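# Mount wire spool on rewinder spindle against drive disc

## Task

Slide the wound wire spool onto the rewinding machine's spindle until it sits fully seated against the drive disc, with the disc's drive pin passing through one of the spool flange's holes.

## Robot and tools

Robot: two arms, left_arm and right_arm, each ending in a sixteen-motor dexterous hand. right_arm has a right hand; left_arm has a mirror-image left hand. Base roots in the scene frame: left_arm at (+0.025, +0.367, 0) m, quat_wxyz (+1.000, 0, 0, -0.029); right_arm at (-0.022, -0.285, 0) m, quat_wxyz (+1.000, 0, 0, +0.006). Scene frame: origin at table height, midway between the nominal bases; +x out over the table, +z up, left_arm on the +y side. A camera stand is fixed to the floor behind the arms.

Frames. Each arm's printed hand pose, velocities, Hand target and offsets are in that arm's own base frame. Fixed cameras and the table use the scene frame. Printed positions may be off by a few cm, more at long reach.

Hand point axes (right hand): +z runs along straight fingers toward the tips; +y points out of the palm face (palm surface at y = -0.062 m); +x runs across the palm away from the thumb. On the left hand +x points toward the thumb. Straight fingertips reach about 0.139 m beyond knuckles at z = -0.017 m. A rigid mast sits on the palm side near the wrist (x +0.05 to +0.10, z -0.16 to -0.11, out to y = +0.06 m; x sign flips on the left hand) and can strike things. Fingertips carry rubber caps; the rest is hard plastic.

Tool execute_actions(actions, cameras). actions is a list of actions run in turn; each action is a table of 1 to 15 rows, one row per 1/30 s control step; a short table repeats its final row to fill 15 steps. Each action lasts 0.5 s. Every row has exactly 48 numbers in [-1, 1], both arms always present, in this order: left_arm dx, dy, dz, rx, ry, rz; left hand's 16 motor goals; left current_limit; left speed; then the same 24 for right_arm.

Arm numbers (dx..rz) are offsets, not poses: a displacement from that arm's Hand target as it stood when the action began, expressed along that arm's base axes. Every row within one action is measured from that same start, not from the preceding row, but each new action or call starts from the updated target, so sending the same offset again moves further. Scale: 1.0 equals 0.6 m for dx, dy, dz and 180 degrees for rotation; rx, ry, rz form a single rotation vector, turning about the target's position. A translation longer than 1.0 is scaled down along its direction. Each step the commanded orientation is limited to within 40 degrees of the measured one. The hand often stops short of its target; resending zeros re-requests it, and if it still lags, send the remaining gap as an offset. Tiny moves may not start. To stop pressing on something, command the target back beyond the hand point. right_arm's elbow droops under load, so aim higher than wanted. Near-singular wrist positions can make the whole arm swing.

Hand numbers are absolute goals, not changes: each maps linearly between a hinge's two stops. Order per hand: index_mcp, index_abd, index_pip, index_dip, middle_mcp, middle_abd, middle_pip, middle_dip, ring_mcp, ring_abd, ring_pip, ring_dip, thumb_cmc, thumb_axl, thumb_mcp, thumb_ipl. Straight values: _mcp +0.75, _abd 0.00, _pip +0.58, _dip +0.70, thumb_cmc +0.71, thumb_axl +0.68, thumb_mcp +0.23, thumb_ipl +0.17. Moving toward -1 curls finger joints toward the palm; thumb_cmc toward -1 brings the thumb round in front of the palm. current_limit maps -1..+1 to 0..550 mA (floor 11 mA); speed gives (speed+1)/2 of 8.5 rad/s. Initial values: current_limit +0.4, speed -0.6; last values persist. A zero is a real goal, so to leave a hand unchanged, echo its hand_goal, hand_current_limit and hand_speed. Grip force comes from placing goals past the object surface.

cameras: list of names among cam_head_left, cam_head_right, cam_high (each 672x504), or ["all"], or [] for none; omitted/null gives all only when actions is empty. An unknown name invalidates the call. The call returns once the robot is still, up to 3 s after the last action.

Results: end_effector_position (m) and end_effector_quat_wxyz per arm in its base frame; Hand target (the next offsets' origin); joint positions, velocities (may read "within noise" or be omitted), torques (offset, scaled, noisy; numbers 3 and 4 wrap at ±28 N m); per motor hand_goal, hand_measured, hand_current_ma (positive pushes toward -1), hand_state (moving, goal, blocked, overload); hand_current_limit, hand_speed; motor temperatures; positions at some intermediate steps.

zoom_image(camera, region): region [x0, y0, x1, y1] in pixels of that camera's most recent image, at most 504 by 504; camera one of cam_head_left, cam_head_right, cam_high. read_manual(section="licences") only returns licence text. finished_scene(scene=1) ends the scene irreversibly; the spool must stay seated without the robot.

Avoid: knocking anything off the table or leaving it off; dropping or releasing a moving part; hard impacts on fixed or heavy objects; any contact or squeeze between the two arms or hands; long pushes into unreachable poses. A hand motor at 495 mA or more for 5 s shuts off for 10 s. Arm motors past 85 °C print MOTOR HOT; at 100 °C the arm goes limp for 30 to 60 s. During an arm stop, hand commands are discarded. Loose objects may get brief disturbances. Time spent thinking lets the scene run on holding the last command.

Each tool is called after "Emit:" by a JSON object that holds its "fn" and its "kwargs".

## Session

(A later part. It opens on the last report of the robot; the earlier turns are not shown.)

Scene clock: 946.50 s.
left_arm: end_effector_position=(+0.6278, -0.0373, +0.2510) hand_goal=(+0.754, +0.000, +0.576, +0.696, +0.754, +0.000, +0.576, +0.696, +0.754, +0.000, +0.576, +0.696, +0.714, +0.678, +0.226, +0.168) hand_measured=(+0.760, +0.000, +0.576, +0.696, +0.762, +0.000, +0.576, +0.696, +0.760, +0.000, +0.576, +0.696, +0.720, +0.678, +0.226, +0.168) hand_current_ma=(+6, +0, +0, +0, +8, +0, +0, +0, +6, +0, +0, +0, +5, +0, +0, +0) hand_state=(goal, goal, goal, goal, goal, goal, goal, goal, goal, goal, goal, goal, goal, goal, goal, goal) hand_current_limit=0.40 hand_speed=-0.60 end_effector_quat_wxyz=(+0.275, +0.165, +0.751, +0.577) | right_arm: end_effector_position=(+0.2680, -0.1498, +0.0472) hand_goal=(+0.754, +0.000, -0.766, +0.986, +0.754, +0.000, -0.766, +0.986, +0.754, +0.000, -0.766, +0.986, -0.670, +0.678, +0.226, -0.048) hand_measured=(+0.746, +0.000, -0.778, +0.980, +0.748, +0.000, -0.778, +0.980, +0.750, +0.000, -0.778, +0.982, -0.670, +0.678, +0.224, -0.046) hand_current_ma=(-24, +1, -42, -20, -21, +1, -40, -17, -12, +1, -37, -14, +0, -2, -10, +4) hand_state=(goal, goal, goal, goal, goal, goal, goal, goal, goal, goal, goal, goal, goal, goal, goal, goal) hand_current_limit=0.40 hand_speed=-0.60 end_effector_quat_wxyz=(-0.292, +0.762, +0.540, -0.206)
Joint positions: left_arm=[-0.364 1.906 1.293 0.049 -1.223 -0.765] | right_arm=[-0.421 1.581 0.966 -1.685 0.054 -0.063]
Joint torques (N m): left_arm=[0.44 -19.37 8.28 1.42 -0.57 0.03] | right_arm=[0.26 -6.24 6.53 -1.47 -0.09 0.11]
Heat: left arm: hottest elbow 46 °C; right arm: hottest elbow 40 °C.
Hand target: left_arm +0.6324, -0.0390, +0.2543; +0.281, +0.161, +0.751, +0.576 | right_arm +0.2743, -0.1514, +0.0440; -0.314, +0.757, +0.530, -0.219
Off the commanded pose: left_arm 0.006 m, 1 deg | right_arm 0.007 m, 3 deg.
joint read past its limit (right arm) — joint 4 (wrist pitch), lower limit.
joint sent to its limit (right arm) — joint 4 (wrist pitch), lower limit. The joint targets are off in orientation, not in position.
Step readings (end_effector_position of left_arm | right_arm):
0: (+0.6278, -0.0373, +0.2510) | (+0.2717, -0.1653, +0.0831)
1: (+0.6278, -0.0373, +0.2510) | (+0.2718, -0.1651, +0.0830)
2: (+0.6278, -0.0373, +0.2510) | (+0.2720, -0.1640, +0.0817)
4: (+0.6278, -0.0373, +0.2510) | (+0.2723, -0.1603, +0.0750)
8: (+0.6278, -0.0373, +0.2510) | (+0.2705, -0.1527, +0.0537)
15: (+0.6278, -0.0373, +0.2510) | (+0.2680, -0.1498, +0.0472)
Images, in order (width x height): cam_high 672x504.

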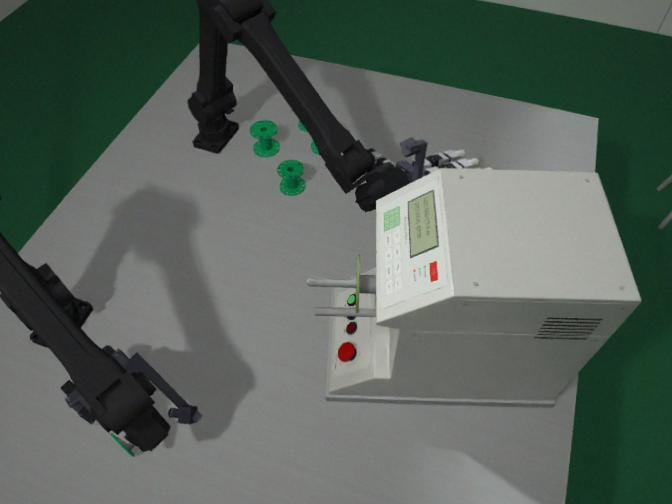

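Emit:
{"fn": "execute_actions", "kwargs": {"actions": [[[0,0,0,0,0,0,0.754,0,0.576,0.696,0.754,0,0.576,0.696,0.754,0,0.576,0.696,0.714,0.678,0.226,0.168,0.4,-0.6,0.0133,-0.0083,0.0075,0,0,0,0.753,0,-0.766,0.986,0.753,0,-0.766,0.986,0.753,0,-0.766,0.986,-0.671,0.678,0.226,-0.049,0.4,-0.8]],[[0,0,0,0,0,0,0.754,0,0.576,0.696,0.754,0,0.576,0.696,0.754,0,0.576,0.696,0.714,0.678,0.226,0.168,0.4,-0.6,0,0,0,0,0,0,0.54,0,-0.7,0.986,0.54,0,-0.7,0.986,0.753,0,-0.766,0.986,-0.671,0.678,0.05,-0.049,0.4,-0.8]]], "cameras": ["cam_high"]}}

Emit:
{"fn": "zoom_image", "kwargs": {"camera": "cam_high", "region": [50, 360, 190, 480]}}

Scene clock: 959.97 s.
left_arm: end_effector_position=(+0.6278, -0.0373, +0.2510) hand_goal=(+0.754, +0.000, +0.576, +0.696, +0.754, +0.000, +0.576, +0.696, +0.754, +0.000, +0.576, +0.696, +0.714, +0.678, +0.226, +0.168) hand_measured=(+0.760, +0.000, +0.576, +0.696, +0.762, +0.000, +0.576, +0.696, +0.760, +0.000, +0.576, +0.696, +0.720, +0.678, +0.226, +0.168) hand_current_ma=(+6, +0, +0, +0, +8, +0, +0, +0, +6, +0, +0, +0, +5, +0, +0, +0) hand_state=(goal, goal, goal, goal, goal, goal, goal, goal, goal, goal, goal, goal, goal, goal, goal, goal) hand_current_limit=0.40 hand_speed=-0.60 end_effector_quat_wxyz=(+0.275, +0.165, +0.751, +0.577) | right_arm: end_effector_position=(+0.2684, -0.1505, +0.0478) hand_goal=(+0.540, +0.000, -0.700, +0.986, +0.540, +0.000, -0.700, +0.986, +0.754, +0.000, -0.766, +0.986, -0.670, +0.678, +0.050, -0.048) hand_measured=(+0.540, +0.000, -0.700, +0.984, +0.736, -0.002, -0.758, +0.980, +0.754, +0.000, -0.774, +0.982, -0.670, +0.678, +0.050, -0.046) hand_current_ma=(+0, -2, -2, -8, +385, -5, -238, -17, -3, -1, -24, -10, +0, -2, +1, +4) hand_state=(goal, goal, goal, goal, blocked, goal, blocked, goal, goal, goal, goal, goal, goal, goal, goal, goal) hand_current_limit=0.40 hand_speed=-0.80 end_effector_quat_wxyz=(-0.291, +0.765, +0.537, -0.206)
Joint positions: left_arm=[-0.364 1.906 1.293 0.049 -1.223 -0.765] | right_arm=[-0.421 1.58 0.968 -1.685 0.053 -0.055]
Joint torques (N m): left_arm=[0.38 -19.25 8.27 1.5 -0.58 0.04] | right_arm=[-0.03 -6.3 7.99 -1.46 0.06 0]
Heat: left arm: hottest elbow 46 °C; right arm: hottest elbow 40 °C.
Hand target: left_arm +0.6324, -0.0390, +0.2543; +0.281, +0.161, +0.751, +0.576 | right_arm +0.2824, -0.1564, +0.0485; -0.314, +0.757, +0.530, -0.219
Off the commanded pose: left_arm 0.006 m, 1 deg | right_arm 0.015 m, 3 deg.
joint read past its limit (right arm) — joint 4 (wrist pitch), lower limit.
joint sent to its limit (right arm) — joint 4 (wrist pitch), lower limit. The joint targets are off in orientation, not in position.
Step readings (end_effector_position of left_arm | right_arm):
0: (+0.6278, -0.0373, +0.2510) | (+0.2680, -0.1497, +0.0472)
1: (+0.6278, -0.0373, +0.2510) | (+0.2680, -0.1497, +0.0472)
2: (+0.6278, -0.0373, +0.2510) | (+0.2680, -0.1497, +0.0472)
4: (+0.6278, -0.0373, +0.2510) | (+0.2680, -0.1497, +0.0472)
8: (+0.6278, -0.0373, +0.2510) | (+0.2685, -0.1499, +0.0474)
15: (+0.6278, -0.0373, +0.2510) | (+0.2686, -0.1500, +0.0475)
16: (+0.6278, -0.0373, +0.2510) | (+0.2686, -0.1500, +0.0475)
17: (+0.6278, -0.0373, +0.2510) | (+0.2686, -0.1501, +0.0475)
19: (+0.6278, -0.0373, +0.2510) | (+0.2684, -0.1505, +0.0477)
23: (+0.6278, -0.0373, +0.2510) | (+0.2684, -0.1505, +0.0478)
30: (+0.6278, -0.0373, +0.2510) | (+0.2684, -0.1505, +0.0478)
Images, in order (width x height): cam_high 672x504.

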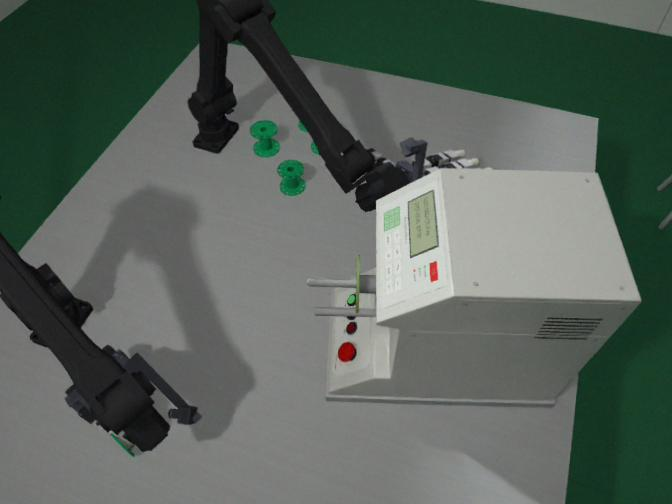

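Scaled by 3.600 from the camera's 672x504 image, which has a finer 960x720 frame.

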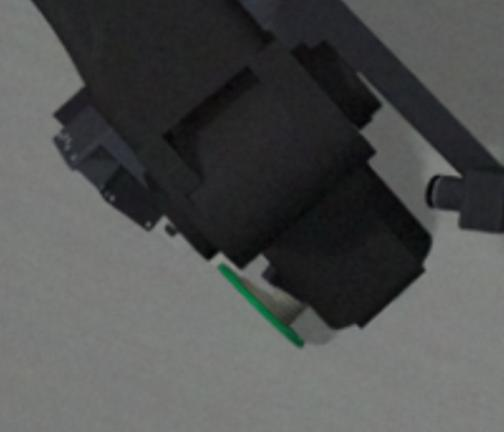

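Emit:
{"fn": "zoom_image", "kwargs": {"camera": "cam_high", "region": [100, 425, 165, 465]}}

Emit:
{"fn": "execute_actions", "kwargs": {"actions": [], "cameras": ["cam_head_left","cam_head_right"]}}

Emit:
{"fn": "zoom_image", "kwargs": {"camera": "cam_head_left", "region": [470, 240, 590, 360]}}

Emit:
{"fn": "zoom_image", "kwargs": {"camera": "cam_head_right", "region": [470, 240, 590, 360]}}

Scaled by 7.754 from the camera's 672x504 image, which has a finer 960x720 frame.

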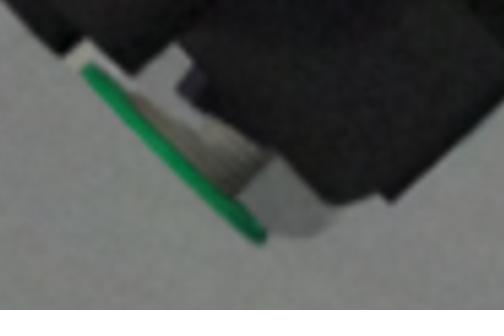

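Scene clock: 991.53 s.
left_arm: end_effector_position=(+0.6278, -0.0373, +0.2510) hand_goal=(+0.754, +0.000, +0.576, +0.696, +0.754, +0.000, +0.576, +0.696, +0.754, +0.000, +0.576, +0.696, +0.714, +0.678, +0.226, +0.168) hand_measured=(+0.760, +0.000, +0.576, +0.696, +0.762, +0.000, +0.576, +0.696, +0.760, +0.000, +0.576, +0.696, +0.720, +0.678, +0.226, +0.168) hand_current_ma=(+6, +0, +0, +0, +8, +0, +0, +0, +6, +0, +0, +0, +5, +0, +0, +0) hand_state=(goal, goal, goal, goal, goal, goal, goal, goal, goal, goal, goal, goal, goal, goal, goal, goal) hand_current_limit=0.40 hand_speed=-0.60 end_effector_quat_wxyz=(+0.275, +0.165, +0.751, +0.577) | right_arm: end_effector_position=(+0.2684, -0.1505, +0.0478) hand_goal=(+0.540, +0.000, -0.700, +0.986, +0.540, +0.000, -0.700, +0.986, +0.754, +0.000, -0.766, +0.986, -0.670, +0.678, +0.050, -0.048) hand_measured=(+0.540, +0.000, -0.700, +0.984, +0.736, -0.002, -0.758, +0.980, +0.754, +0.000, -0.774, +0.982, -0.670, +0.678, +0.050, -0.046) hand_current_ma=(+0, -2, -2, -8, +385, -5, -238, -17, -3, -1, -24, -10, +0, -2, +1, +4) hand_state=(goal, goal, goal, goal, blocked, goal, blocked, goal, goal, goal, goal, goal, goal, goal, goal, goal) hand_current_limit=0.40 hand_speed=-0.80 end_effector_quat_wxyz=(-0.291, +0.765, +0.537, -0.206)
Joint positions: left_arm=[-0.364 1.906 1.293 0.049 -1.223 -0.765] | right_arm=[-0.421 1.58 0.968 -1.685 0.053 -0.055]
Joint velocities: within noise
Joint torques (N m): left_arm=[0.26 -19.43 8.29 1.51 -0.58 0.03] | right_arm=[0.03 -6.24 7.98 -1.47 0.06 0]
Motor temperatures (°C): left_arm=[32 39 46 28 30 26] | right_arm=[31 31 41 27 29 25]
Heat: left arm: hottest elbow 46 °C; right arm: hottest elbow 41 °C.
Hand target: left_arm +0.6324, -0.0390, +0.2543; +0.281, +0.161, +0.751, +0.576 | right_arm +0.2824, -0.1564, +0.0485; -0.314, +0.757, +0.530, -0.219
Off the commanded pose: left_arm 0.006 m, 1 deg | right_arm 0.015 m, 3 deg.
joint read past its limit (right arm) — joint 4 (wrist pitch), lower limit.
Images, in order (width x height): cam_head_left 672x504, cam_head_right 672x504.

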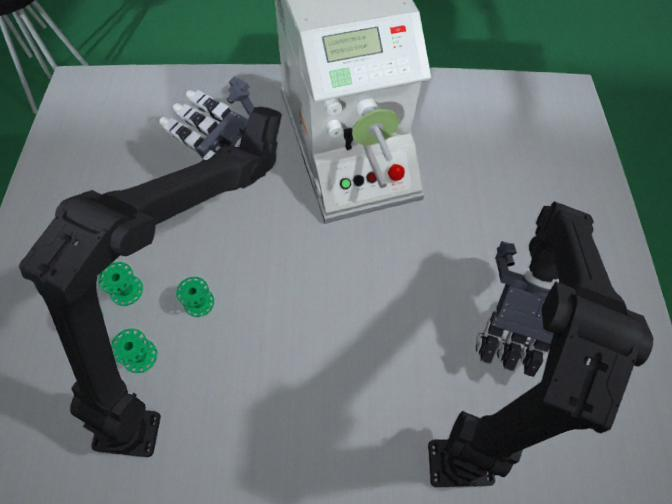

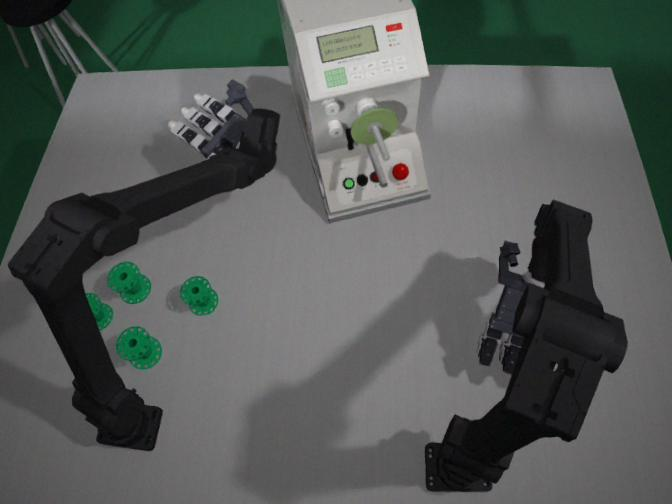

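Scaled by 4.200 from the camera's 672x504 image, which has a finer 960x720 frame.

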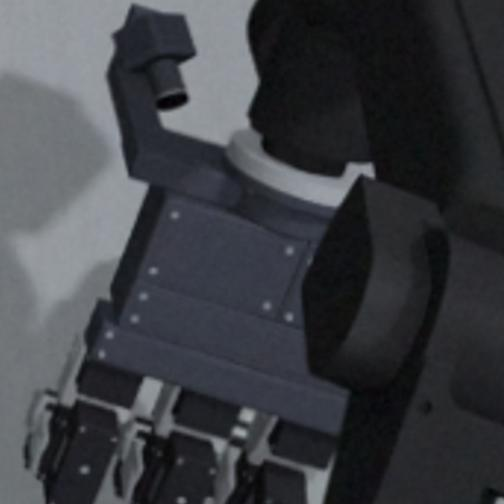

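Scaled by 4.200 from the camera's 672x504 image, which has a finer 960x720 frame.

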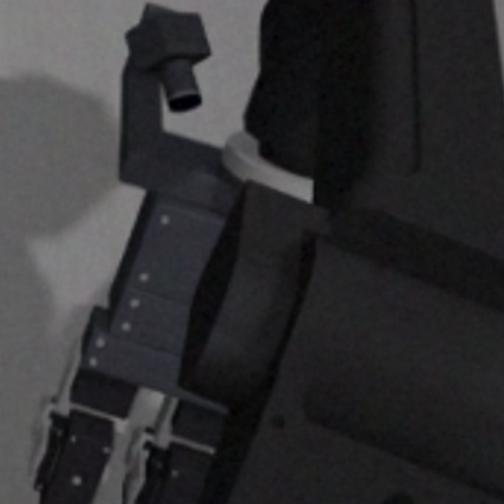

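Emit:
{"fn": "execute_actions", "kwargs": {"actions": [[[0,0,0,0,0,0,0.754,0,0.576,0.696,0.754,0,0.576,0.696,0.754,0,0.576,0.696,0.714,0.678,0.226,0.168,0.4,-0.6,0,0,0.015,0,0,0,0.753,0,-0.766,0.986,0.753,0,-0.766,0.986,0.753,0,-0.766,0.986,-0.671,0.678,0.226,-0.049,0.4,-0.6]]], "cameras": ["cam_high"]}}

Emit:
{"fn": "zoom_image", "kwargs": {"camera": "cam_high", "region": [90, 400, 180, 470]}}

Scene clock: 1088.30 s.
left_arm: end_effector_position=(+0.6278, -0.0373, +0.2510) hand_goal=(+0.754, +0.000, +0.576, +0.696, +0.754, +0.000, +0.576, +0.696, +0.754, +0.000, +0.576, +0.696, +0.714, +0.678, +0.226, +0.168) hand_measured=(+0.760, +0.000, +0.576, +0.696, +0.762, +0.000, +0.576, +0.696, +0.760, +0.000, +0.576, +0.696, +0.720, +0.678, +0.226, +0.168) hand_current_ma=(+6, +0, +0, +0, +8, +0, +0, +0, +6, +0, +0, +0, +5, +0, +0, +0) hand_state=(goal, goal, goal, goal, goal, goal, goal, goal, goal, goal, goal, goal, goal, goal, goal, goal) hand_current_limit=0.40 hand_speed=-0.60 end_effector_quat_wxyz=(+0.275, +0.165, +0.751, +0.577) | right_arm: end_effector_position=(+0.2685, -0.1505, +0.0480) hand_goal=(+0.754, +0.000, -0.766, +0.986, +0.754, +0.000, -0.766, +0.986, +0.754, +0.000, -0.766, +0.986, -0.670, +0.678, +0.226, -0.048) hand_measured=(+0.736, +0.000, -0.768, +0.982, +0.750, -0.002, -0.774, +0.982, +0.756, +0.000, -0.776, +0.982, -0.670, +0.678, +0.218, -0.046) hand_current_ma=(-72, -2, -5, -10, -15, -5, -22, -14, +6, -1, -33, -10, +0, -2, -31, +4) hand_state=(goal, goal, goal, goal, goal, goal, goal, goal, goal, goal, goal, goal, goal, goal, goal, goal) hand_current_limit=0.40 hand_speed=-0.60 end_effector_quat_wxyz=(-0.290, +0.765, +0.537, -0.206)
Joint positions: left_arm=[-0.364 1.906 1.293 0.049 -1.223 -0.765] | right_arm=[-0.421 1.579 0.968 -1.685 0.053 -0.055]
Joint torques (N m): left_arm=[0.15 -19.43 8.36 1.5 -0.6 0.05] | right_arm=[0.03 -9.17 7.51 -1.46 0.1 0.01]
Heat: left arm: hottest elbow 46 °C; right arm: hottest elbow 42 °C.
Hand target: left_arm +0.6324, -0.0390, +0.2543; +0.281, +0.161, +0.751, +0.576 | right_arm +0.2824, -0.1564, +0.0575; -0.314, +0.757, +0.530, -0.219
Off the commanded pose: left_arm 0.006 m, 1 deg | right_arm 0.018 m, 3 deg.
joint read past its limit (right arm) — joint 4 (wrist pitch), lower limit.
joint sent to its limit (right arm) — joint 4 (wrist pitch), lower limit. The joint targets are off in orientation, not in position.
Step readings (end_effector_position of left_arm | right_arm):
0: (+0.6278, -0.0373, +0.2510) | (+0.2684, -0.1505, +0.0478)
1: (+0.6278, -0.0373, +0.2510) | (+0.2684, -0.1505, +0.0478)
2: (+0.6278, -0.0373, +0.2510) | (+0.2684, -0.1505, +0.0478)
4: (+0.6278, -0.0373, +0.2510) | (+0.2684, -0.1505, +0.0478)
8: (+0.6278, -0.0373, +0.2510) | (+0.2684, -0.1505, +0.0479)
15: (+0.6278, -0.0373, +0.2510) | (+0.2685, -0.1505, +0.0480)
Images, in order (width x height): cam_high 672x504.

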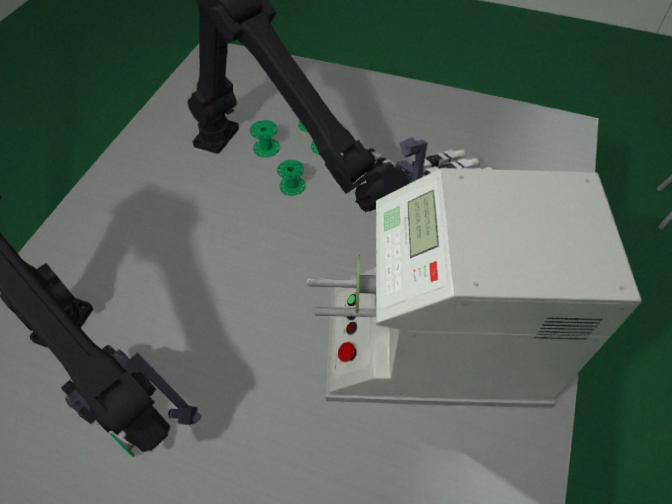

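Scaled by 5.600 from the camera's 672x504 image, which has a finer 960x720 frame.

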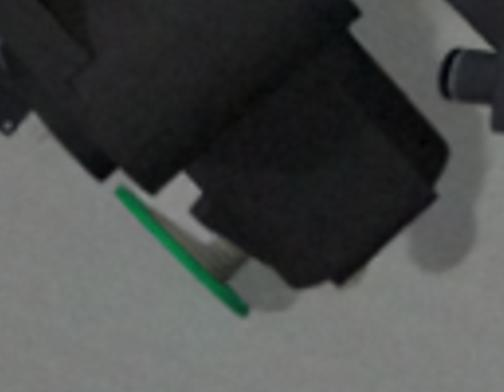

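Emit:
{"fn": "execute_actions", "kwargs": {"actions": [[[0,0,0,0,0,0,0.754,0,0.576,0.696,0.754,0,0.576,0.696,0.754,0,0.576,0.696,0.714,0.678,0.226,0.168,0.4,-0.6,-0.0073,-0.0103,0.055,0,0,0,0.753,0,-0.766,0.986,0.753,0,-0.766,0.986,0.753,0,-0.766,0.986,-0.671,0.678,0.226,-0.049,0.4,-0.6]]], "cameras": ["cam_high"]}}

Emit:
{"fn": "zoom_image", "kwargs": {"camera": "cam_high", "region": [90, 400, 180, 470]}}

Scene clock: 1112.67 s.
left_arm: end_effector_position=(+0.6278, -0.0373, +0.2510) hand_goal=(+0.754, +0.000, +0.576, +0.696, +0.754, +0.000, +0.576, +0.696, +0.754, +0.000, +0.576, +0.696, +0.714, +0.678, +0.226, +0.168) hand_measured=(+0.760, +0.000, +0.576, +0.696, +0.762, +0.000, +0.576, +0.696, +0.760, +0.000, +0.576, +0.696, +0.720, +0.678, +0.226, +0.168) hand_current_ma=(+6, +0, +0, +0, +8, +0, +0, +0, +6, +0, +0, +0, +5, +0, +0, +0) hand_state=(goal, goal, goal, goal, goal, goal, goal, goal, goal, goal, goal, goal, goal, goal, goal, goal) hand_current_limit=0.40 hand_speed=-0.60 end_effector_quat_wxyz=(+0.275, +0.165, +0.751, +0.577) | right_arm: end_effector_position=(+0.2742, -0.1584, +0.0866) hand_goal=(+0.754, +0.000, -0.766, +0.986, +0.754, +0.000, -0.766, +0.986, +0.754, +0.000, -0.766, +0.986, -0.670, +0.678, +0.226, -0.048) hand_measured=(+0.744, +0.000, -0.766, +0.984, +0.750, -0.002, -0.766, +0.984, +0.752, +0.000, -0.766, +0.984, -0.670, +0.678, +0.218, -0.046) hand_current_ma=(-33, -2, -2, -8, -15, -5, -2, -8, -5, -1, -2, -7, +0, -2, -31, +4) hand_state=(goal, goal, goal, goal, goal, goal, goal, goal, goal, goal, goal, goal, goal, goal, goal, goal) hand_current_limit=0.40 hand_speed=-0.60 end_effector_quat_wxyz=(-0.234, +0.782, +0.549, -0.179)
Joint positions: left_arm=[-0.364 1.906 1.293 0.049 -1.223 -0.765] | right_arm=[-0.429 1.447 0.968 -1.685 0.069 -0.061]
Joint torques (N m): left_arm=[0.44 -19.43 8.21 1.54 -0.57 0.04] | right_arm=[-0.79 -7.47 6.89 -1.18 0.19 -0.11]
Heat: left arm: hottest elbow 46 °C; right arm: hottest elbow 41 °C.
Hand target: left_arm +0.6324, -0.0390, +0.2543; +0.281, +0.161, +0.751, +0.576 | right_arm +0.2780, -0.1626, +0.0905; -0.314, +0.756, +0.530, -0.219
Off the commanded pose: left_arm 0.006 m, 1 deg | right_arm 0.007 m, 11 deg.
joint read past its limit (right arm) — joint 4 (wrist pitch), lower limit.
joint sent to its limit (right arm) — joint 4 (wrist pitch), lower limit. The joint targets are off in orientation, not in position.
Step readings (end_effector_position of left_arm | right_arm):
0: (+0.6278, -0.0373, +0.2510) | (+0.2685, -0.1505, +0.0480)
1: (+0.6278, -0.0373, +0.2510) | (+0.2685, -0.1505, +0.0482)
2: (+0.6278, -0.0373, +0.2510) | (+0.2688, -0.1508, +0.0494)
4: (+0.6278, -0.0373, +0.2510) | (+0.2698, -0.1527, +0.0554)
8: (+0.6278, -0.0373, +0.2510) | (+0.2731, -0.1565, +0.0759)
15: (+0.6278, -0.0373, +0.2510) | (+0.2742, -0.1584, +0.0866)
Images, in order (width x height): cam_high 672x504.

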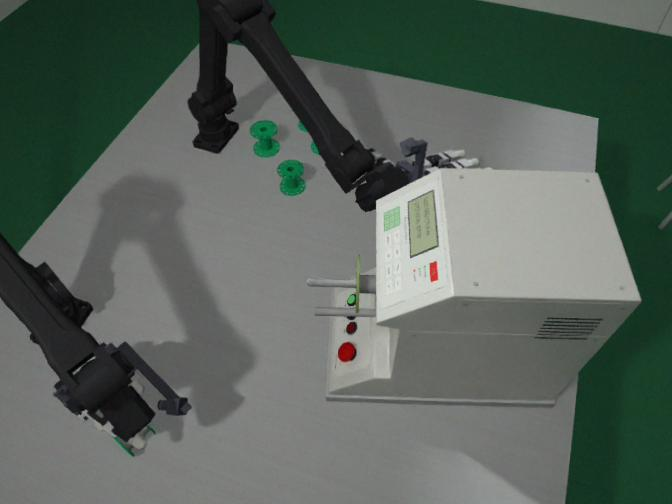

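Scaled by 5.600 from the camera's 672x504 image, which has a finer 960x720 frame.

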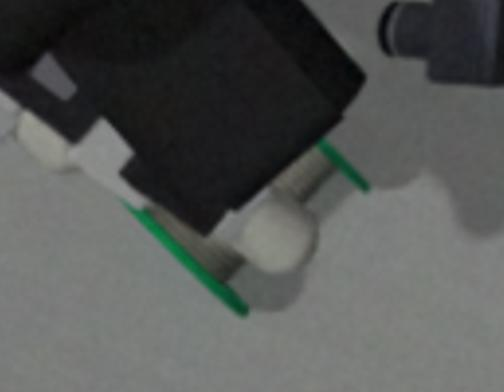

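Emit:
{"fn": "execute_actions", "kwargs": {"actions": [[[0,0,0,0,0,0,0.754,0,0.576,0.696,0.754,0,0.576,0.696,0.754,0,0.576,0.696,0.714,0.678,0.226,0.168,0.4,-0.6,0.005,0.0135,-0.069,0,0,0,0.753,0,-0.766,0.986,0.753,0,-0.766,0.986,0.753,0,-0.766,0.986,-0.643,0.678,0.226,-0.049,0.4,-0.6]]], "cameras": ["cam_high"]}}

Emit:
{"fn": "zoom_image", "kwargs": {"camera": "cam_high", "region": [90, 400, 180, 470]}}

Scene clock: 1142.23 s.
left_arm: end_effector_position=(+0.6278, -0.0373, +0.2510) hand_goal=(+0.754, +0.000, +0.576, +0.696, +0.754, +0.000, +0.576, +0.696, +0.754, +0.000, +0.576, +0.696, +0.714, +0.678, +0.226, +0.168) hand_measured=(+0.760, +0.000, +0.576, +0.696, +0.762, +0.000, +0.576, +0.696, +0.760, +0.000, +0.576, +0.696, +0.720, +0.678, +0.226, +0.168) hand_current_ma=(+6, +0, +0, +0, +8, +0, +0, +0, +6, +0, +0, +0, +5, +0, +0, +0) hand_state=(goal, goal, goal, goal, goal, goal, goal, goal, goal, goal, goal, goal, goal, goal, goal, goal) hand_current_limit=0.40 hand_speed=-0.60 end_effector_quat_wxyz=(+0.275, +0.165, +0.751, +0.577) | right_arm: end_effector_position=(+0.2680, -0.1512, +0.0476) hand_goal=(+0.754, +0.000, -0.766, +0.986, +0.754, +0.000, -0.766, +0.986, +0.754, +0.000, -0.766, +0.986, -0.642, +0.678, +0.226, -0.048) hand_measured=(+0.750, +0.000, -0.774, +0.982, +0.754, -0.002, -0.776, +0.982, +0.756, +0.000, -0.778, +0.982, -0.644, +0.678, +0.220, -0.046) hand_current_ma=(-15, -2, -26, -12, -1, -5, -35, -12, +8, -1, -43, -12, -6, -2, -28, +4) hand_state=(goal, goal, goal, goal, goal, goal, goal, goal, goal, goal, goal, goal, goal, goal, goal, goal) hand_current_limit=0.40 hand_speed=-0.60 end_effector_quat_wxyz=(-0.291, +0.764, +0.538, -0.206)
Joint positions: left_arm=[-0.364 1.906 1.293 0.049 -1.223 -0.765] | right_arm=[-0.424 1.581 0.968 -1.685 0.055 -0.059]
Joint torques (N m): left_arm=[0.44 -19.6 8.27 1.5 -0.58 0.03] | right_arm=[0.5 -6.83 7.56 -1.47 -0.09 0.08]
Heat: left arm: hottest elbow 46 °C; right arm: hottest elbow 40 °C.
Hand target: left_arm +0.6324, -0.0390, +0.2543; +0.281, +0.161, +0.751, +0.576 | right_arm +0.2811, -0.1544, +0.0491; -0.314, +0.757, +0.530, -0.219
Off the commanded pose: left_arm 0.006 m, 1 deg | right_arm 0.013 m, 3 deg.
joint read past its limit (right arm) — joint 4 (wrist pitch), lower limit.
joint sent to its limit (right arm) — joint 4 (wrist pitch), lower limit. The joint targets are off in orientation, not in position.
Step readings (end_effector_position of left_arm | right_arm):
0: (+0.6278, -0.0373, +0.2510) | (+0.2742, -0.1584, +0.0866)
1: (+0.6278, -0.0373, +0.2510) | (+0.2742, -0.1584, +0.0866)
2: (+0.6278, -0.0373, +0.2510) | (+0.2742, -0.1583, +0.0859)
4: (+0.6278, -0.0373, +0.2510) | (+0.2736, -0.1571, +0.0801)
8: (+0.6278, -0.0373, +0.2510) | (+0.2700, -0.1534, +0.0576)
15: (+0.6278, -0.0373, +0.2510) | (+0.2680, -0.1513, +0.0476)
Images, in order (width x height): cam_high 672x504.

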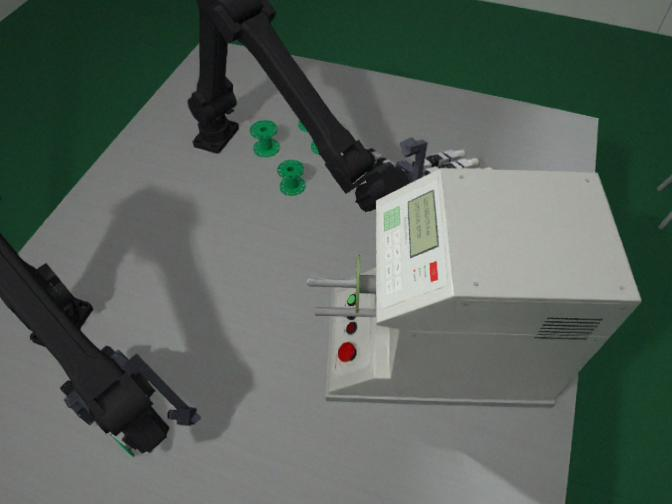

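Scaled by 5.600 from the camera's 672x504 image, which has a finer 960x720 frame.

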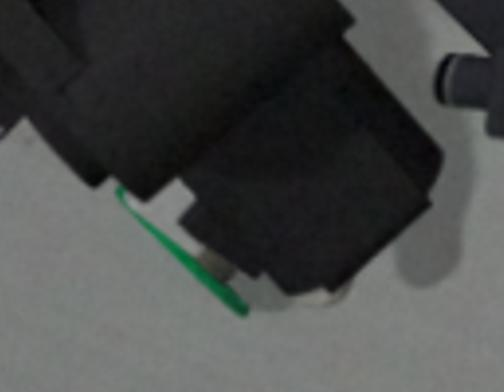

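Emit:
{"fn": "execute_actions", "kwargs": {"actions": [[[0,0,0,0,0,0,0.754,0,0.576,0.696,0.754,0,0.576,0.696,0.754,0,0.576,0.696,0.714,0.678,0.226,0.168,0.4,-0.6,0.01,0.0,0.05,0,0,0,0.753,0,-0.766,0.986,0.753,0,-0.766,0.986,0.753,0,-0.766,0.986,-0.643,0.678,0.226,-0.049,0.4,-0.6]],[[0,0,0,0,0,0,0.754,0,0.576,0.696,0.754,0,0.576,0.696,0.754,0,0.576,0.696,0.714,0.678,0.226,0.168,0.4,-0.6,0.0,0.0,-0.038,0,0,0,0.753,0,-0.766,0.986,0.753,0,-0.766,0.986,0.753,0,-0.766,0.986,-0.643,0.678,0.226,-0.049,0.4,-0.6]]], "cameras": ["cam_high"]}}

Emit:
{"fn": "zoom_image", "kwargs": {"camera": "cam_high", "region": [90, 400, 180, 470]}}

Scene clock: 1160.43 s.
left_arm: end_effector_position=(+0.6278, -0.0373, +0.2510) hand_goal=(+0.754, +0.000, +0.576, +0.696, +0.754, +0.000, +0.576, +0.696, +0.754, +0.000, +0.576, +0.696, +0.714, +0.678, +0.226, +0.168) hand_measured=(+0.760, +0.000, +0.576, +0.696, +0.762, +0.000, +0.576, +0.696, +0.760, +0.000, +0.576, +0.696, +0.720, +0.678, +0.226, +0.168) hand_current_ma=(+6, +0, +0, +0, +8, +0, +0, +0, +6, +0, +0, +0, +5, +0, +0, +0) hand_state=(goal, goal, goal, goal, goal, goal, goal, goal, goal, goal, goal, goal, goal, goal, goal, goal) hand_current_limit=0.40 hand_speed=-0.60 end_effector_quat_wxyz=(+0.275, +0.165, +0.751, +0.577) | right_arm: end_effector_position=(+0.2716, -0.1497, +0.0529) hand_goal=(+0.754, +0.000, -0.766, +0.986, +0.754, +0.000, -0.766, +0.986, +0.754, +0.000, -0.766, +0.986, -0.642, +0.678, +0.226, -0.048) hand_measured=(+0.750, +0.000, -0.766, +0.984, +0.752, -0.002, -0.768, +0.984, +0.752, +0.000, -0.768, +0.984, -0.644, +0.678, +0.220, -0.046) hand_current_ma=(-15, -2, -2, -8, -6, -5, -3, -8, -6, -1, -3, -7, -6, -2, -28, +4) hand_state=(goal, goal, goal, goal, goal, goal, goal, goal, goal, goal, goal, goal, goal, goal, goal, goal) hand_current_limit=0.40 hand_speed=-0.60 end_effector_quat_wxyz=(-0.283, +0.767, +0.540, -0.202)
Joint positions: left_arm=[-0.364 1.906 1.293 0.049 -1.223 -0.765] | right_arm=[-0.415 1.565 0.971 -1.685 0.051 -0.052]
Joint torques (N m): left_arm=[0.26 -19.72 8.28 1.55 -0.58 0.03] | right_arm=[0.38 -6.77 8.14 -1.43 -0.05 0.06]
Heat: left arm: hottest elbow 46 °C; right arm: hottest elbow 41 °C.
Hand target: left_arm +0.6324, -0.0390, +0.2543; +0.281, +0.161, +0.751, +0.576 | right_arm +0.2871, -0.1545, +0.0563; -0.314, +0.757, +0.530, -0.219
Off the commanded pose: left_arm 0.006 m, 1 deg | right_arm 0.017 m, 4 deg.
joint read past its limit (right arm) — joint 4 (wrist pitch), lower limit.
joint sent to its limit (right arm) — joint 4 (wrist pitch), lower limit. The joint targets are off in orientation, not in position.
Step readings (end_effector_position of left_arm | right_arm):
0: (+0.6278, -0.0373, +0.2510) | (+0.2680, -0.1512, +0.0476)
1: (+0.6278, -0.0373, +0.2510) | (+0.2680, -0.1512, +0.0476)
2: (+0.6278, -0.0373, +0.2510) | (+0.2681, -0.1512, +0.0479)
4: (+0.6278, -0.0373, +0.2510) | (+0.2690, -0.1513, +0.0506)
8: (+0.6278, -0.0373, +0.2510) | (+0.2725, -0.1510, +0.0621)
15: (+0.6278, -0.0373, +0.2510) | (+0.2743, -0.1514, +0.0703)
16: (+0.6278, -0.0373, +0.2510) | (+0.2743, -0.1514, +0.0703)
17: (+0.6278, -0.0373, +0.2510) | (+0.2743, -0.1513, +0.0702)
19: (+0.6278, -0.0373, +0.2510) | (+0.2740, -0.1510, +0.0684)
23: (+0.6278, -0.0373, +0.2510) | (+0.2719, -0.1498, +0.0581)
30: (+0.6278, -0.0373, +0.2510) | (+0.2708, -0.1493, +0.0524)
Images, in order (width x height): cam_high 672x504.

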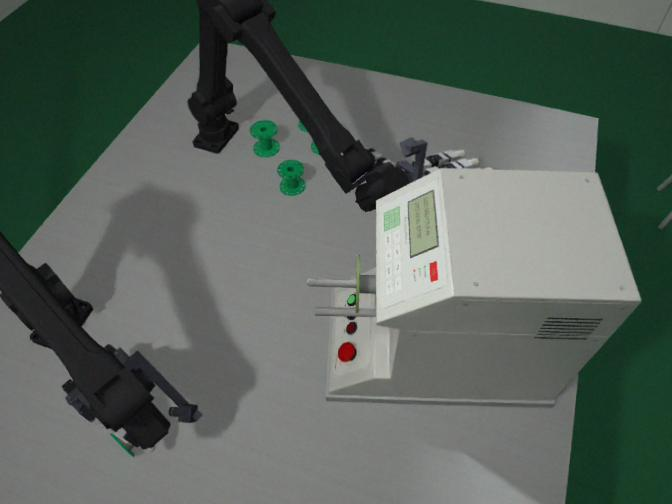

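Scaled by 5.600 from the camera's 672x504 image, which has a finer 960x720 frame.

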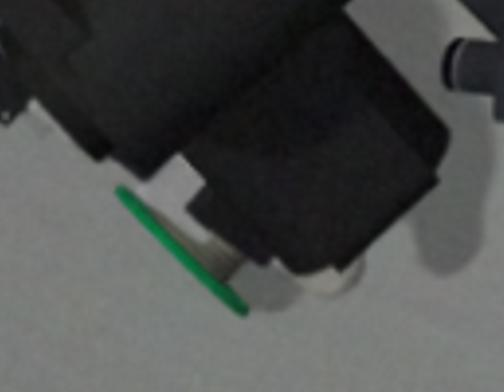

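Emit:
{"fn": "execute_actions", "kwargs": {"actions": [[[0,0,0,0,0,0,0.754,0,0.576,0.696,0.754,0,0.576,0.696,0.754,0,0.576,0.696,0.714,0.678,0.226,0.168,0.4,-0.6,0,0,0,0,0,0,0.781,0,-0.883,0.986,0.781,0,-0.883,0.986,0.781,0,-0.883,0.986,-0.643,0.678,0.226,-0.049,0.4,-0.6]],[[0,0,0,0,0,0,0.754,0,0.576,0.696,0.754,0,0.576,0.696,0.754,0,0.576,0.696,0.714,0.678,0.226,0.168,0.4,-0.6,0.013,-0.004,-0.022,0,0,0,0.781,0,-0.883,0.986,0.781,0,-0.883,0.986,0.781,0,-0.883,0.986,-0.643,0.678,0.226,-0.049,0.4,-0.6]]], "cameras": ["cam_high"]}}

Emit:
{"fn": "zoom_image", "kwargs": {"camera": "cam_high", "region": [90, 400, 180, 470]}}

Scene clock: 1187.37 s.
left_arm: end_effector_position=(+0.6278, -0.0373, +0.2510) hand_goal=(+0.754, +0.000, +0.576, +0.696, +0.754, +0.000, +0.576, +0.696, +0.754, +0.000, +0.576, +0.696, +0.714, +0.678, +0.226, +0.168) hand_measured=(+0.760, +0.000, +0.576, +0.696, +0.762, +0.000, +0.576, +0.696, +0.760, +0.000, +0.576, +0.696, +0.720, +0.678, +0.226, +0.168) hand_current_ma=(+6, +0, +0, +0, +8, +0, +0, +0, +6, +0, +0, +0, +5, +0, +0, +0) hand_state=(goal, goal, goal, goal, goal, goal, goal, goal, goal, goal, goal, goal, goal, goal, goal, goal) hand_current_limit=0.40 hand_speed=-0.60 end_effector_quat_wxyz=(+0.275, +0.165, +0.751, +0.577) | right_arm: end_effector_position=(+0.2796, -0.1528, +0.0420) hand_goal=(+0.782, +0.000, -0.882, +0.986, +0.782, +0.000, -0.882, +0.986, +0.782, +0.000, -0.882, +0.986, -0.642, +0.678, +0.226, -0.048) hand_measured=(+0.772, +0.000, -0.880, +0.984, +0.770, -0.002, -0.880, +0.984, +0.772, +0.000, -0.882, +0.984, -0.644, +0.678, +0.220, -0.046) hand_current_ma=(-35, -2, +3, -8, -42, -5, +3, -8, -33, -1, +1, -7, -6, -2, -28, +4) hand_state=(goal, goal, goal, goal, goal, goal, goal, goal, goal, goal, goal, goal, goal, goal, goal, goal) hand_current_limit=0.40 hand_speed=-0.60 end_effector_quat_wxyz=(-0.295, +0.763, +0.536, -0.208)
Joint positions: left_arm=[-0.364 1.906 1.293 0.049 -1.223 -0.765] | right_arm=[-0.415 1.623 1 -1.685 0.048 -0.051]
Joint torques (N m): left_arm=[0.32 -19.49 8.27 1.58 -0.58 0.03] | right_arm=[0.5 -7.12 7.94 -1.5 -0.06 0.06]
Heat: left arm: hottest elbow 46 °C; right arm: hottest elbow 42 °C.
Hand target: left_arm +0.6324, -0.0390, +0.2543; +0.281, +0.161, +0.751, +0.576 | right_arm +0.2949, -0.1569, +0.0431; -0.314, +0.757, +0.530, -0.219
Off the commanded pose: left_arm 0.006 m, 1 deg | right_arm 0.016 m, 3 deg.
joint read past its limit (right arm) — joint 4 (wrist pitch), lower limit.
joint sent to its limit (right arm) — joint 4 (wrist pitch), lower limit. The joint targets are off in orientation, not in position.
Step readings (end_effector_position of left_arm | right_arm):
0: (+0.6278, -0.0373, +0.2510) | (+0.2716, -0.1497, +0.0529)
1: (+0.6278, -0.0373, +0.2510) | (+0.2716, -0.1497, +0.0529)
2: (+0.6278, -0.0373, +0.2510) | (+0.2716, -0.1497, +0.0529)
4: (+0.6278, -0.0373, +0.2510) | (+0.2716, -0.1497, +0.0529)
8: (+0.6278, -0.0373, +0.2510) | (+0.2716, -0.1497, +0.0529)
15: (+0.6278, -0.0373, +0.2510) | (+0.2716, -0.1497, +0.0529)
16: (+0.6278, -0.0373, +0.2510) | (+0.2716, -0.1497, +0.0529)
17: (+0.6278, -0.0373, +0.2510) | (+0.2720, -0.1498, +0.0527)
19: (+0.6278, -0.0373, +0.2510) | (+0.2747, -0.1507, +0.0512)
23: (+0.6278, -0.0373, +0.2510) | (+0.2799, -0.1529, +0.0448)
30: (+0.6278, -0.0373, +0.2510) | (+0.2796, -0.1528, +0.0420)
Images, in order (width x height): cam_high 672x504.

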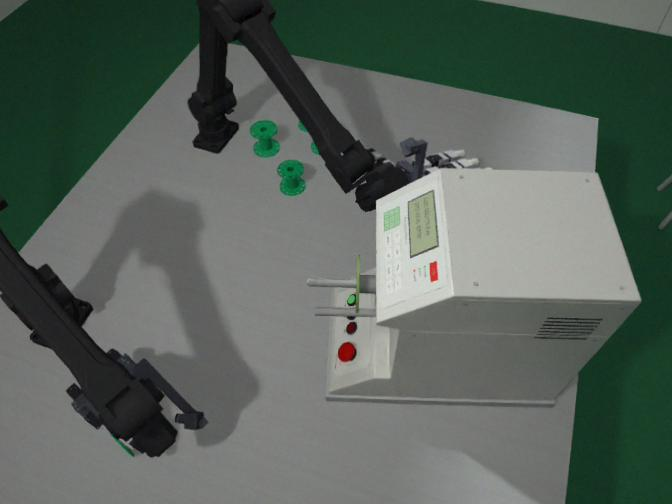

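Scaled by 5.600 from the camera's 672x504 image, which has a finer 960x720 frame.

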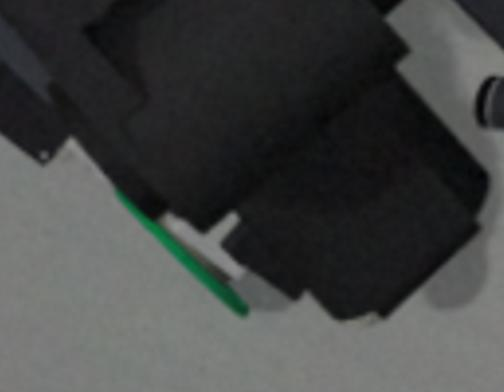

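Emit:
{"fn": "execute_actions", "kwargs": {"actions": [[[0,0,0,0,0,0,0.754,0,0.576,0.696,0.754,0,0.576,0.696,0.754,0,0.576,0.696,0.714,0.678,0.226,0.168,0.4,-0.6,0,0,0,0,0,0,0.63,0,-0.82,0.986,0.63,0,-0.82,0.986,0.781,0,-0.883,0.986,-0.643,0.678,0.05,-0.049,0.4,-0.8]],[[0,0,0,0,0,0,0.754,0,0.576,0.696,0.754,0,0.576,0.696,0.754,0,0.576,0.696,0.714,0.678,0.226,0.168,0.4,-0.6,0,0,0,0,0,0,0.58,0,-0.81,0.986,0.58,0,-0.81,0.986,0.781,0,-0.883,0.986,-0.643,0.678,-0.02,-0.049,0.4,-0.8]]], "cameras": ["cam_high"]}}

Emit:
{"fn": "zoom_image", "kwargs": {"camera": "cam_high", "region": [90, 400, 180, 470]}}

Scene clock: 1200.63 s.
left_arm: end_effector_position=(+0.6278, -0.0373, +0.2510) hand_goal=(+0.754, +0.000, +0.576, +0.696, +0.754, +0.000, +0.576, +0.696, +0.754, +0.000, +0.576, +0.696, +0.714, +0.678, +0.226, +0.168) hand_measured=(+0.760, +0.000, +0.576, +0.696, +0.762, +0.000, +0.576, +0.696, +0.760, +0.000, +0.576, +0.696, +0.720, +0.678, +0.226, +0.168) hand_current_ma=(+6, +0, +0, +0, +8, +0, +0, +0, +6, +0, +0, +0, +5, +0, +0, +0) hand_state=(goal, goal, goal, goal, goal, goal, goal, goal, goal, goal, goal, goal, goal, goal, goal, goal) hand_current_limit=0.40 hand_speed=-0.60 end_effector_quat_wxyz=(+0.275, +0.165, +0.751, +0.577) | right_arm: end_effector_position=(+0.2795, -0.1527, +0.0420) hand_goal=(+0.580, +0.000, -0.810, +0.986, +0.580, +0.000, -0.810, +0.986, +0.782, +0.000, -0.882, +0.986, -0.642, +0.678, -0.020, -0.048) hand_measured=(+0.584, +0.000, -0.808, +0.984, +0.756, -0.002, -0.864, +0.982, +0.772, +0.000, -0.882, +0.984, -0.644, +0.678, -0.020, -0.046) hand_current_ma=(+15, -2, +4, -3, +385, -5, -217, -12, -33, -1, +1, -7, -6, -2, +2, +4) hand_state=(goal, goal, goal, goal, blocked, goal, blocked, goal, goal, goal, goal, goal, goal, goal, goal, goal) hand_current_limit=0.40 hand_speed=-0.80 end_effector_quat_wxyz=(-0.295, +0.764, +0.534, -0.208)
Joint positions: left_arm=[-0.364 1.906 1.293 0.049 -1.223 -0.765] | right_arm=[-0.415 1.623 1 -1.685 0.046 -0.046]
Joint torques (N m): left_arm=[0.26 -19.14 8.34 1.44 -0.57 0.05] | right_arm=[0.44 -7.06 7.94 -1.5 0 0]
Heat: left arm: hottest elbow 46 °C; right arm: hottest elbow 41 °C.
Hand target: left_arm +0.6324, -0.0390, +0.2543; +0.281, +0.161, +0.751, +0.576 | right_arm +0.2948, -0.1569, +0.0431; -0.314, +0.757, +0.530, -0.219
Off the commanded pose: left_arm 0.006 m, 1 deg | right_arm 0.016 m, 3 deg.
joint read past its limit (right arm) — joint 4 (wrist pitch), lower limit.
joint sent to its limit (right arm) — joint 4 (wrist pitch), lower limit. The joint targets are off in orientation, not in position.
Step readings (end_effector_position of left_arm | right_arm):
0: (+0.6278, -0.0373, +0.2510) | (+0.2796, -0.1528, +0.0420)
1: (+0.6278, -0.0373, +0.2510) | (+0.2796, -0.1528, +0.0420)
2: (+0.6278, -0.0373, +0.2510) | (+0.2796, -0.1527, +0.0420)
4: (+0.6278, -0.0373, +0.2510) | (+0.2795, -0.1527, +0.0420)
8: (+0.6278, -0.0373, +0.2510) | (+0.2795, -0.1527, +0.0420)
15: (+0.6278, -0.0373, +0.2510) | (+0.2795, -0.1527, +0.0420)
16: (+0.6278, -0.0373, +0.2510) | (+0.2795, -0.1527, +0.0420)
17: (+0.6278, -0.0373, +0.2510) | (+0.2795, -0.1527, +0.0420)
19: (+0.6278, -0.0373, +0.2510) | (+0.2795, -0.1527, +0.0420)
23: (+0.6278, -0.0373, +0.2510) | (+0.2795, -0.1527, +0.0420)
30: (+0.6278, -0.0373, +0.2510) | (+0.2795, -0.1527, +0.0420)
Images, in order (width x height): cam_high 672x504.

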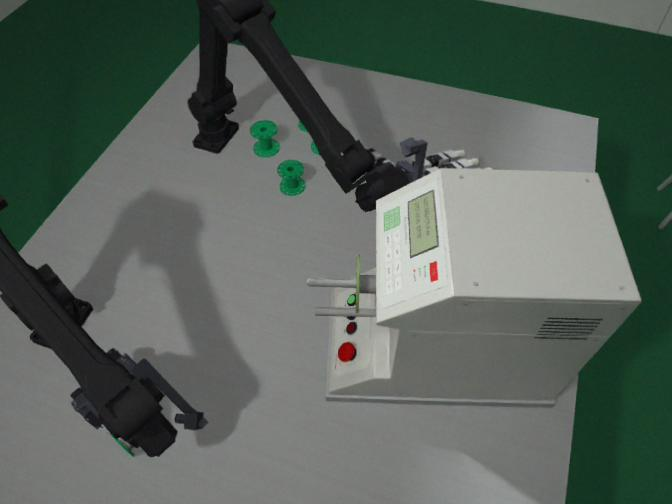

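Scaled by 5.600 from the camera's 672x504 image, which has a finer 960x720 frame.

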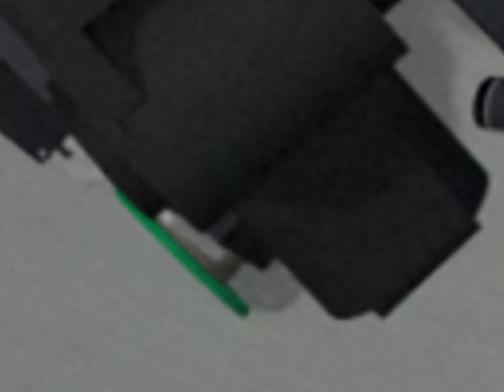

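Emit:
{"fn": "execute_actions", "kwargs": {"actions": [[[0,0,0,0,0,0,0.754,0,0.576,0.696,0.754,0,0.576,0.696,0.754,0,0.576,0.696,0.714,0.678,0.226,0.168,0.4,-0.6,0,0,0.09,0,0,0,0.781,0,-0.883,0.986,0.781,0,-0.883,0.986,0.781,0,-0.883,0.986,-0.643,0.678,0.226,-0.049,0.4,-0.6]],[[0,0,0,0,0,0,0.754,0,0.576,0.696,0.754,0,0.576,0.696,0.754,0,0.576,0.696,0.714,0.678,0.226,0.168,0.4,-0.6,0,0,0.0,0,0,0,0.5,0,-0.79,0.986,0.5,0,-0.79,0.986,0.781,0,-0.883,0.986,-0.643,0.678,0.0,-0.049,0.4,-0.6]]], "cameras": ["cam_high"]}}

Emit:
{"fn": "zoom_image", "kwargs": {"camera": "cam_high", "region": [60, 380, 180, 480]}}

Scene clock: 1230.27 s.
left_arm: end_effector_position=(+0.6278, -0.0373, +0.2510) hand_goal=(+0.754, +0.000, +0.576, +0.696, +0.754, +0.000, +0.576, +0.696, +0.754, +0.000, +0.576, +0.696, +0.714, +0.678, +0.226, +0.168) hand_measured=(+0.760, +0.000, +0.576, +0.696, +0.762, +0.000, +0.576, +0.696, +0.760, +0.000, +0.576, +0.696, +0.720, +0.678, +0.226, +0.168) hand_current_ma=(+6, +0, +0, +0, +8, +0, +0, +0, +6, +0, +0, +0, +5, +0, +0, +0) hand_state=(goal, goal, goal, goal, goal, goal, goal, goal, goal, goal, goal, goal, goal, goal, goal, goal) hand_current_limit=0.40 hand_speed=-0.60 end_effector_quat_wxyz=(+0.275, +0.165, +0.751, +0.577) | right_arm: end_effector_position=(+0.2898, -0.1567, +0.0944) hand_goal=(+0.500, +0.000, -0.790, +0.986, +0.500, +0.000, -0.790, +0.986, +0.782, +0.000, -0.882, +0.986, -0.642, +0.678, +0.000, -0.048) hand_measured=(+0.502, +0.000, -0.790, +0.984, +0.502, -0.002, -0.790, +0.984, +0.774, +0.000, -0.882, +0.984, -0.644, +0.678, +0.000, -0.046) hand_current_ma=(+4, -2, -1, -3, +5, -5, -1, -8, -30, -1, +1, -7, -5, -2, +0, +4) hand_state=(goal, goal, goal, goal, goal, goal, goal, goal, goal, goal, goal, goal, goal, goal, goal, goal) hand_current_limit=0.40 hand_speed=-0.60 end_effector_quat_wxyz=(-0.224, +0.787, +0.550, -0.167)
Joint positions: left_arm=[-0.364 1.906 1.293 0.049 -1.223 -0.765] | right_arm=[-0.411 1.45 1 -1.685 0.049 -0.046]
Joint torques (N m): left_arm=[0.26 -19.43 8.18 1.52 -0.56 0.04] | right_arm=[0.5 -7.41 6.95 -1.13 0.15 0.01]
Heat: left arm: hottest elbow 46 °C; right arm: hottest elbow 40 °C.
Hand target: left_arm +0.6324, -0.0390, +0.2543; +0.281, +0.161, +0.751, +0.576 | right_arm +0.2949, -0.1569, +0.0972; -0.314, +0.757, +0.530, -0.219
Off the commanded pose: left_arm 0.006 m, 1 deg | right_arm 0.006 m, 13 deg.
joint read past its limit (right arm) — joint 4 (wrist pitch), lower limit.
joint sent to its limit (right arm) — joint 4 (wrist pitch), lower limit. The joint targets are off in orientation, not in position.
Step readings (end_effector_position of left_arm | right_arm):
0: (+0.6278, -0.0373, +0.2510) | (+0.2795, -0.1527, +0.0420)
1: (+0.6278, -0.0373, +0.2510) | (+0.2795, -0.1527, +0.0420)
2: (+0.6278, -0.0373, +0.2510) | (+0.2798, -0.1528, +0.0431)
4: (+0.6278, -0.0373, +0.2510) | (+0.2815, -0.1535, +0.0489)
8: (+0.6278, -0.0373, +0.2510) | (+0.2871, -0.1559, +0.0755)
15: (+0.6278, -0.0373, +0.2510) | (+0.2899, -0.1567, +0.0944)
16: (+0.6278, -0.0373, +0.2510) | (+0.2899, -0.1567, +0.0944)
17: (+0.6278, -0.0373, +0.2510) | (+0.2899, -0.1567, +0.0944)
19: (+0.6278, -0.0373, +0.2510) | (+0.2899, -0.1567, +0.0944)
23: (+0.6278, -0.0373, +0.2510) | (+0.2898, -0.1567, +0.0944)
30: (+0.6278, -0.0373, +0.2510) | (+0.2898, -0.1567, +0.0944)
Images, in order (width x height): cam_high 672x504.

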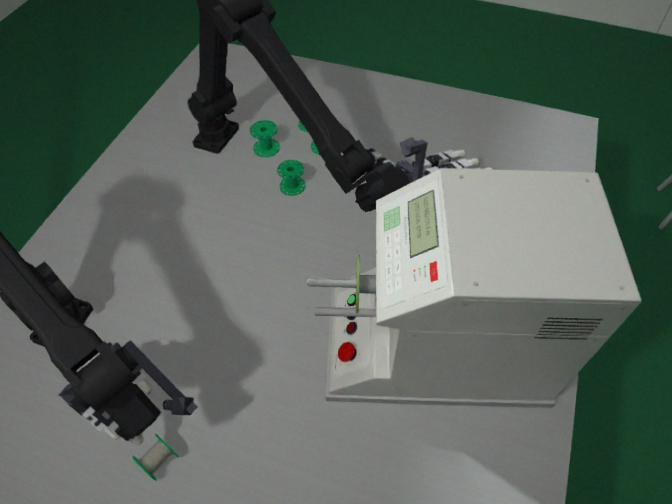

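Scaled by 4.200 from the camera's 672x504 image, which has a finer 960x720 frame.

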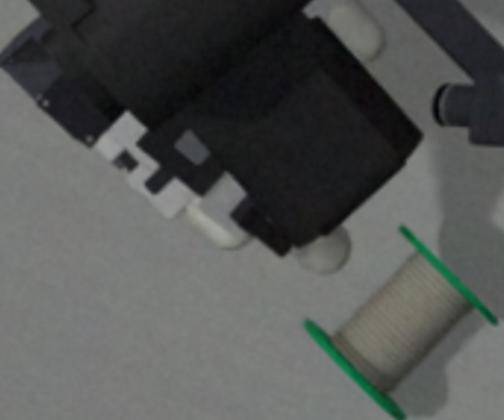

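Emit:
{"fn": "execute_actions", "kwargs": {"actions": [[[0,0,0,0,0,0,0.754,0,0.576,0.696,0.754,0,0.576,0.696,0.754,0,0.576,0.696,0.714,0.678,0.226,0.168,0.4,-0.6,0,0,0.058,0,0,0,0.9,0,-0.883,0.986,0.9,0,-0.883,0.986,0.9,0,-0.883,0.986,-0.657,0.678,0.112,-0.049,0.4,-0.6]],[[0,0,0,0,0,0,0.754,0,0.576,0.696,0.754,0,0.576,0.696,0.754,0,0.576,0.696,0.714,0.678,0.226,0.168,0.4,-0.6,0.09,-0.045,-0.01,0,0,0,0.973,0,-0.912,0.986,0.973,0,-0.912,0.986,0.973,0,-0.912,0.986,-0.657,0.678,0.112,-0.049,0.4,-0.6]]], "cameras": ["cam_high"]}}

Emit:
{"fn": "zoom_image", "kwargs": {"camera": "cam_high", "region": [80, 390, 200, 490]}}

Scene clock: 1335.47 s.
left_arm: end_effector_position=(+0.6278, -0.0373, +0.2510) hand_goal=(+0.754, +0.000, +0.576, +0.696, +0.754, +0.000, +0.576, +0.696, +0.754, +0.000, +0.576, +0.696, +0.714, +0.678, +0.226, +0.168) hand_measured=(+0.760, +0.000, +0.576, +0.696, +0.762, +0.000, +0.576, +0.696, +0.760, +0.000, +0.576, +0.696, +0.720, +0.678, +0.226, +0.168) hand_current_ma=(+6, +0, +0, +0, +8, +0, +0, +0, +6, +0, +0, +0, +5, +0, +0, +0) hand_state=(goal, goal, goal, goal, goal, goal, goal, goal, goal, goal, goal, goal, goal, goal, goal, goal) hand_current_limit=0.40 hand_speed=-0.60 end_effector_quat_wxyz=(+0.275, +0.165, +0.751, +0.577) | right_arm: end_effector_position=(+0.3330, -0.1763, +0.1173) hand_goal=(+0.974, +0.000, -0.912, +0.986, +0.974, +0.000, -0.912, +0.986, +0.974, +0.000, -0.912, +0.986, -0.656, +0.678, +0.112, -0.048) hand_measured=(+0.966, +0.000, -0.906, +0.984, +0.964, -0.002, -0.906, +0.984, +0.966, +0.000, -0.906, +0.984, -0.654, +0.678, +0.104, -0.046) hand_current_ma=(-30, -2, +19, -3, -35, -5, +20, -7, -31, -1, +21, -7, +6, -2, -30, +4) hand_state=(goal, goal, goal, goal, goal, goal, goal, goal, goal, goal, goal, goal, goal, goal, goal, goal) hand_current_limit=0.40 hand_speed=-0.60 end_effector_quat_wxyz=(-0.188, +0.795, +0.557, -0.150)
Joint positions: left_arm=[-0.364 1.906 1.293 0.049 -1.223 -0.765] | right_arm=[-0.41 1.488 1.117 -1.684 0.058 -0.047]
Joint torques (N m): left_arm=[0.56 -19.31 8.21 1.51 -0.59 0.02] | right_arm=[-0.32 -7.41 9.96 -1.05 0.19 -0.1]
Heat: left arm: hottest elbow 47 °C; right arm: hottest elbow 39 °C.
Hand target: left_arm +0.6324, -0.0390, +0.2543; +0.281, +0.161, +0.751, +0.576 | right_arm +0.3489, -0.1838, +0.1258; -0.314, +0.756, +0.530, -0.219
Off the commanded pose: left_arm 0.006 m, 1 deg | right_arm 0.020 m, 17 deg.
joint read past its limit (right arm) — joint 4 (wrist pitch), lower limit.
joint sent to its limit (right arm) — joint 4 (wrist pitch), lower limit. The joint targets are off in orientation, not in position.
Step readings (end_effector_position of left_arm | right_arm):
0: (+0.6278, -0.0373, +0.2510) | (+0.2898, -0.1567, +0.0944)
1: (+0.6278, -0.0373, +0.2510) | (+0.2898, -0.1567, +0.0944)
2: (+0.6278, -0.0373, +0.2510) | (+0.2899, -0.1568, +0.0950)
4: (+0.6278, -0.0373, +0.2510) | (+0.2903, -0.1572, +0.0995)
8: (+0.6278, -0.0373, +0.2510) | (+0.2915, -0.1578, +0.1180)
15: (+0.6278, -0.0373, +0.2510) | (+0.2918, -0.1577, +0.1292)
16: (+0.6278, -0.0373, +0.2510) | (+0.2918, -0.1577, +0.1292)
17: (+0.6278, -0.0373, +0.2510) | (+0.2926, -0.1581, +0.1289)
19: (+0.6278, -0.0373, +0.2510) | (+0.3003, -0.1618, +0.1278)
23: (+0.6278, -0.0373, +0.2510) | (+0.3250, -0.1728, +0.1212)
30: (+0.6278, -0.0373, +0.2510) | (+0.3317, -0.1758, +0.1162)
Images, in order (width x height): cam_high 672x504.

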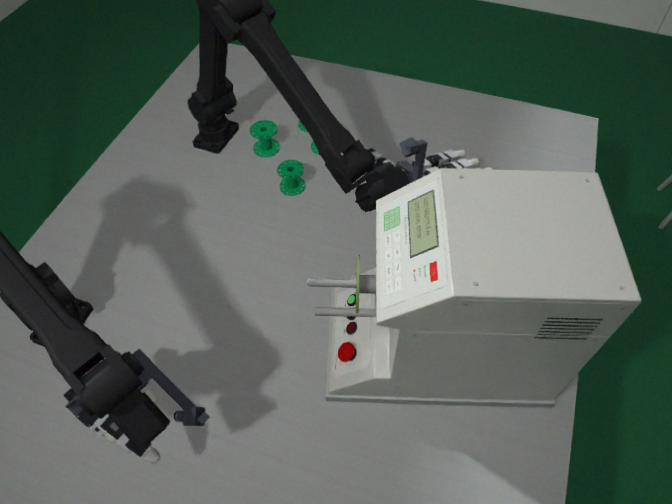

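Scaled by 4.200 from the camera's 672x504 image, which has a finer 960x720 frame.

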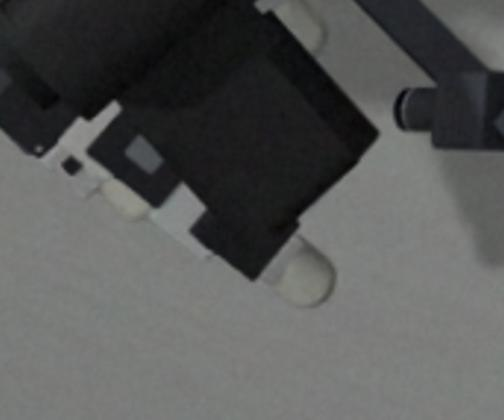

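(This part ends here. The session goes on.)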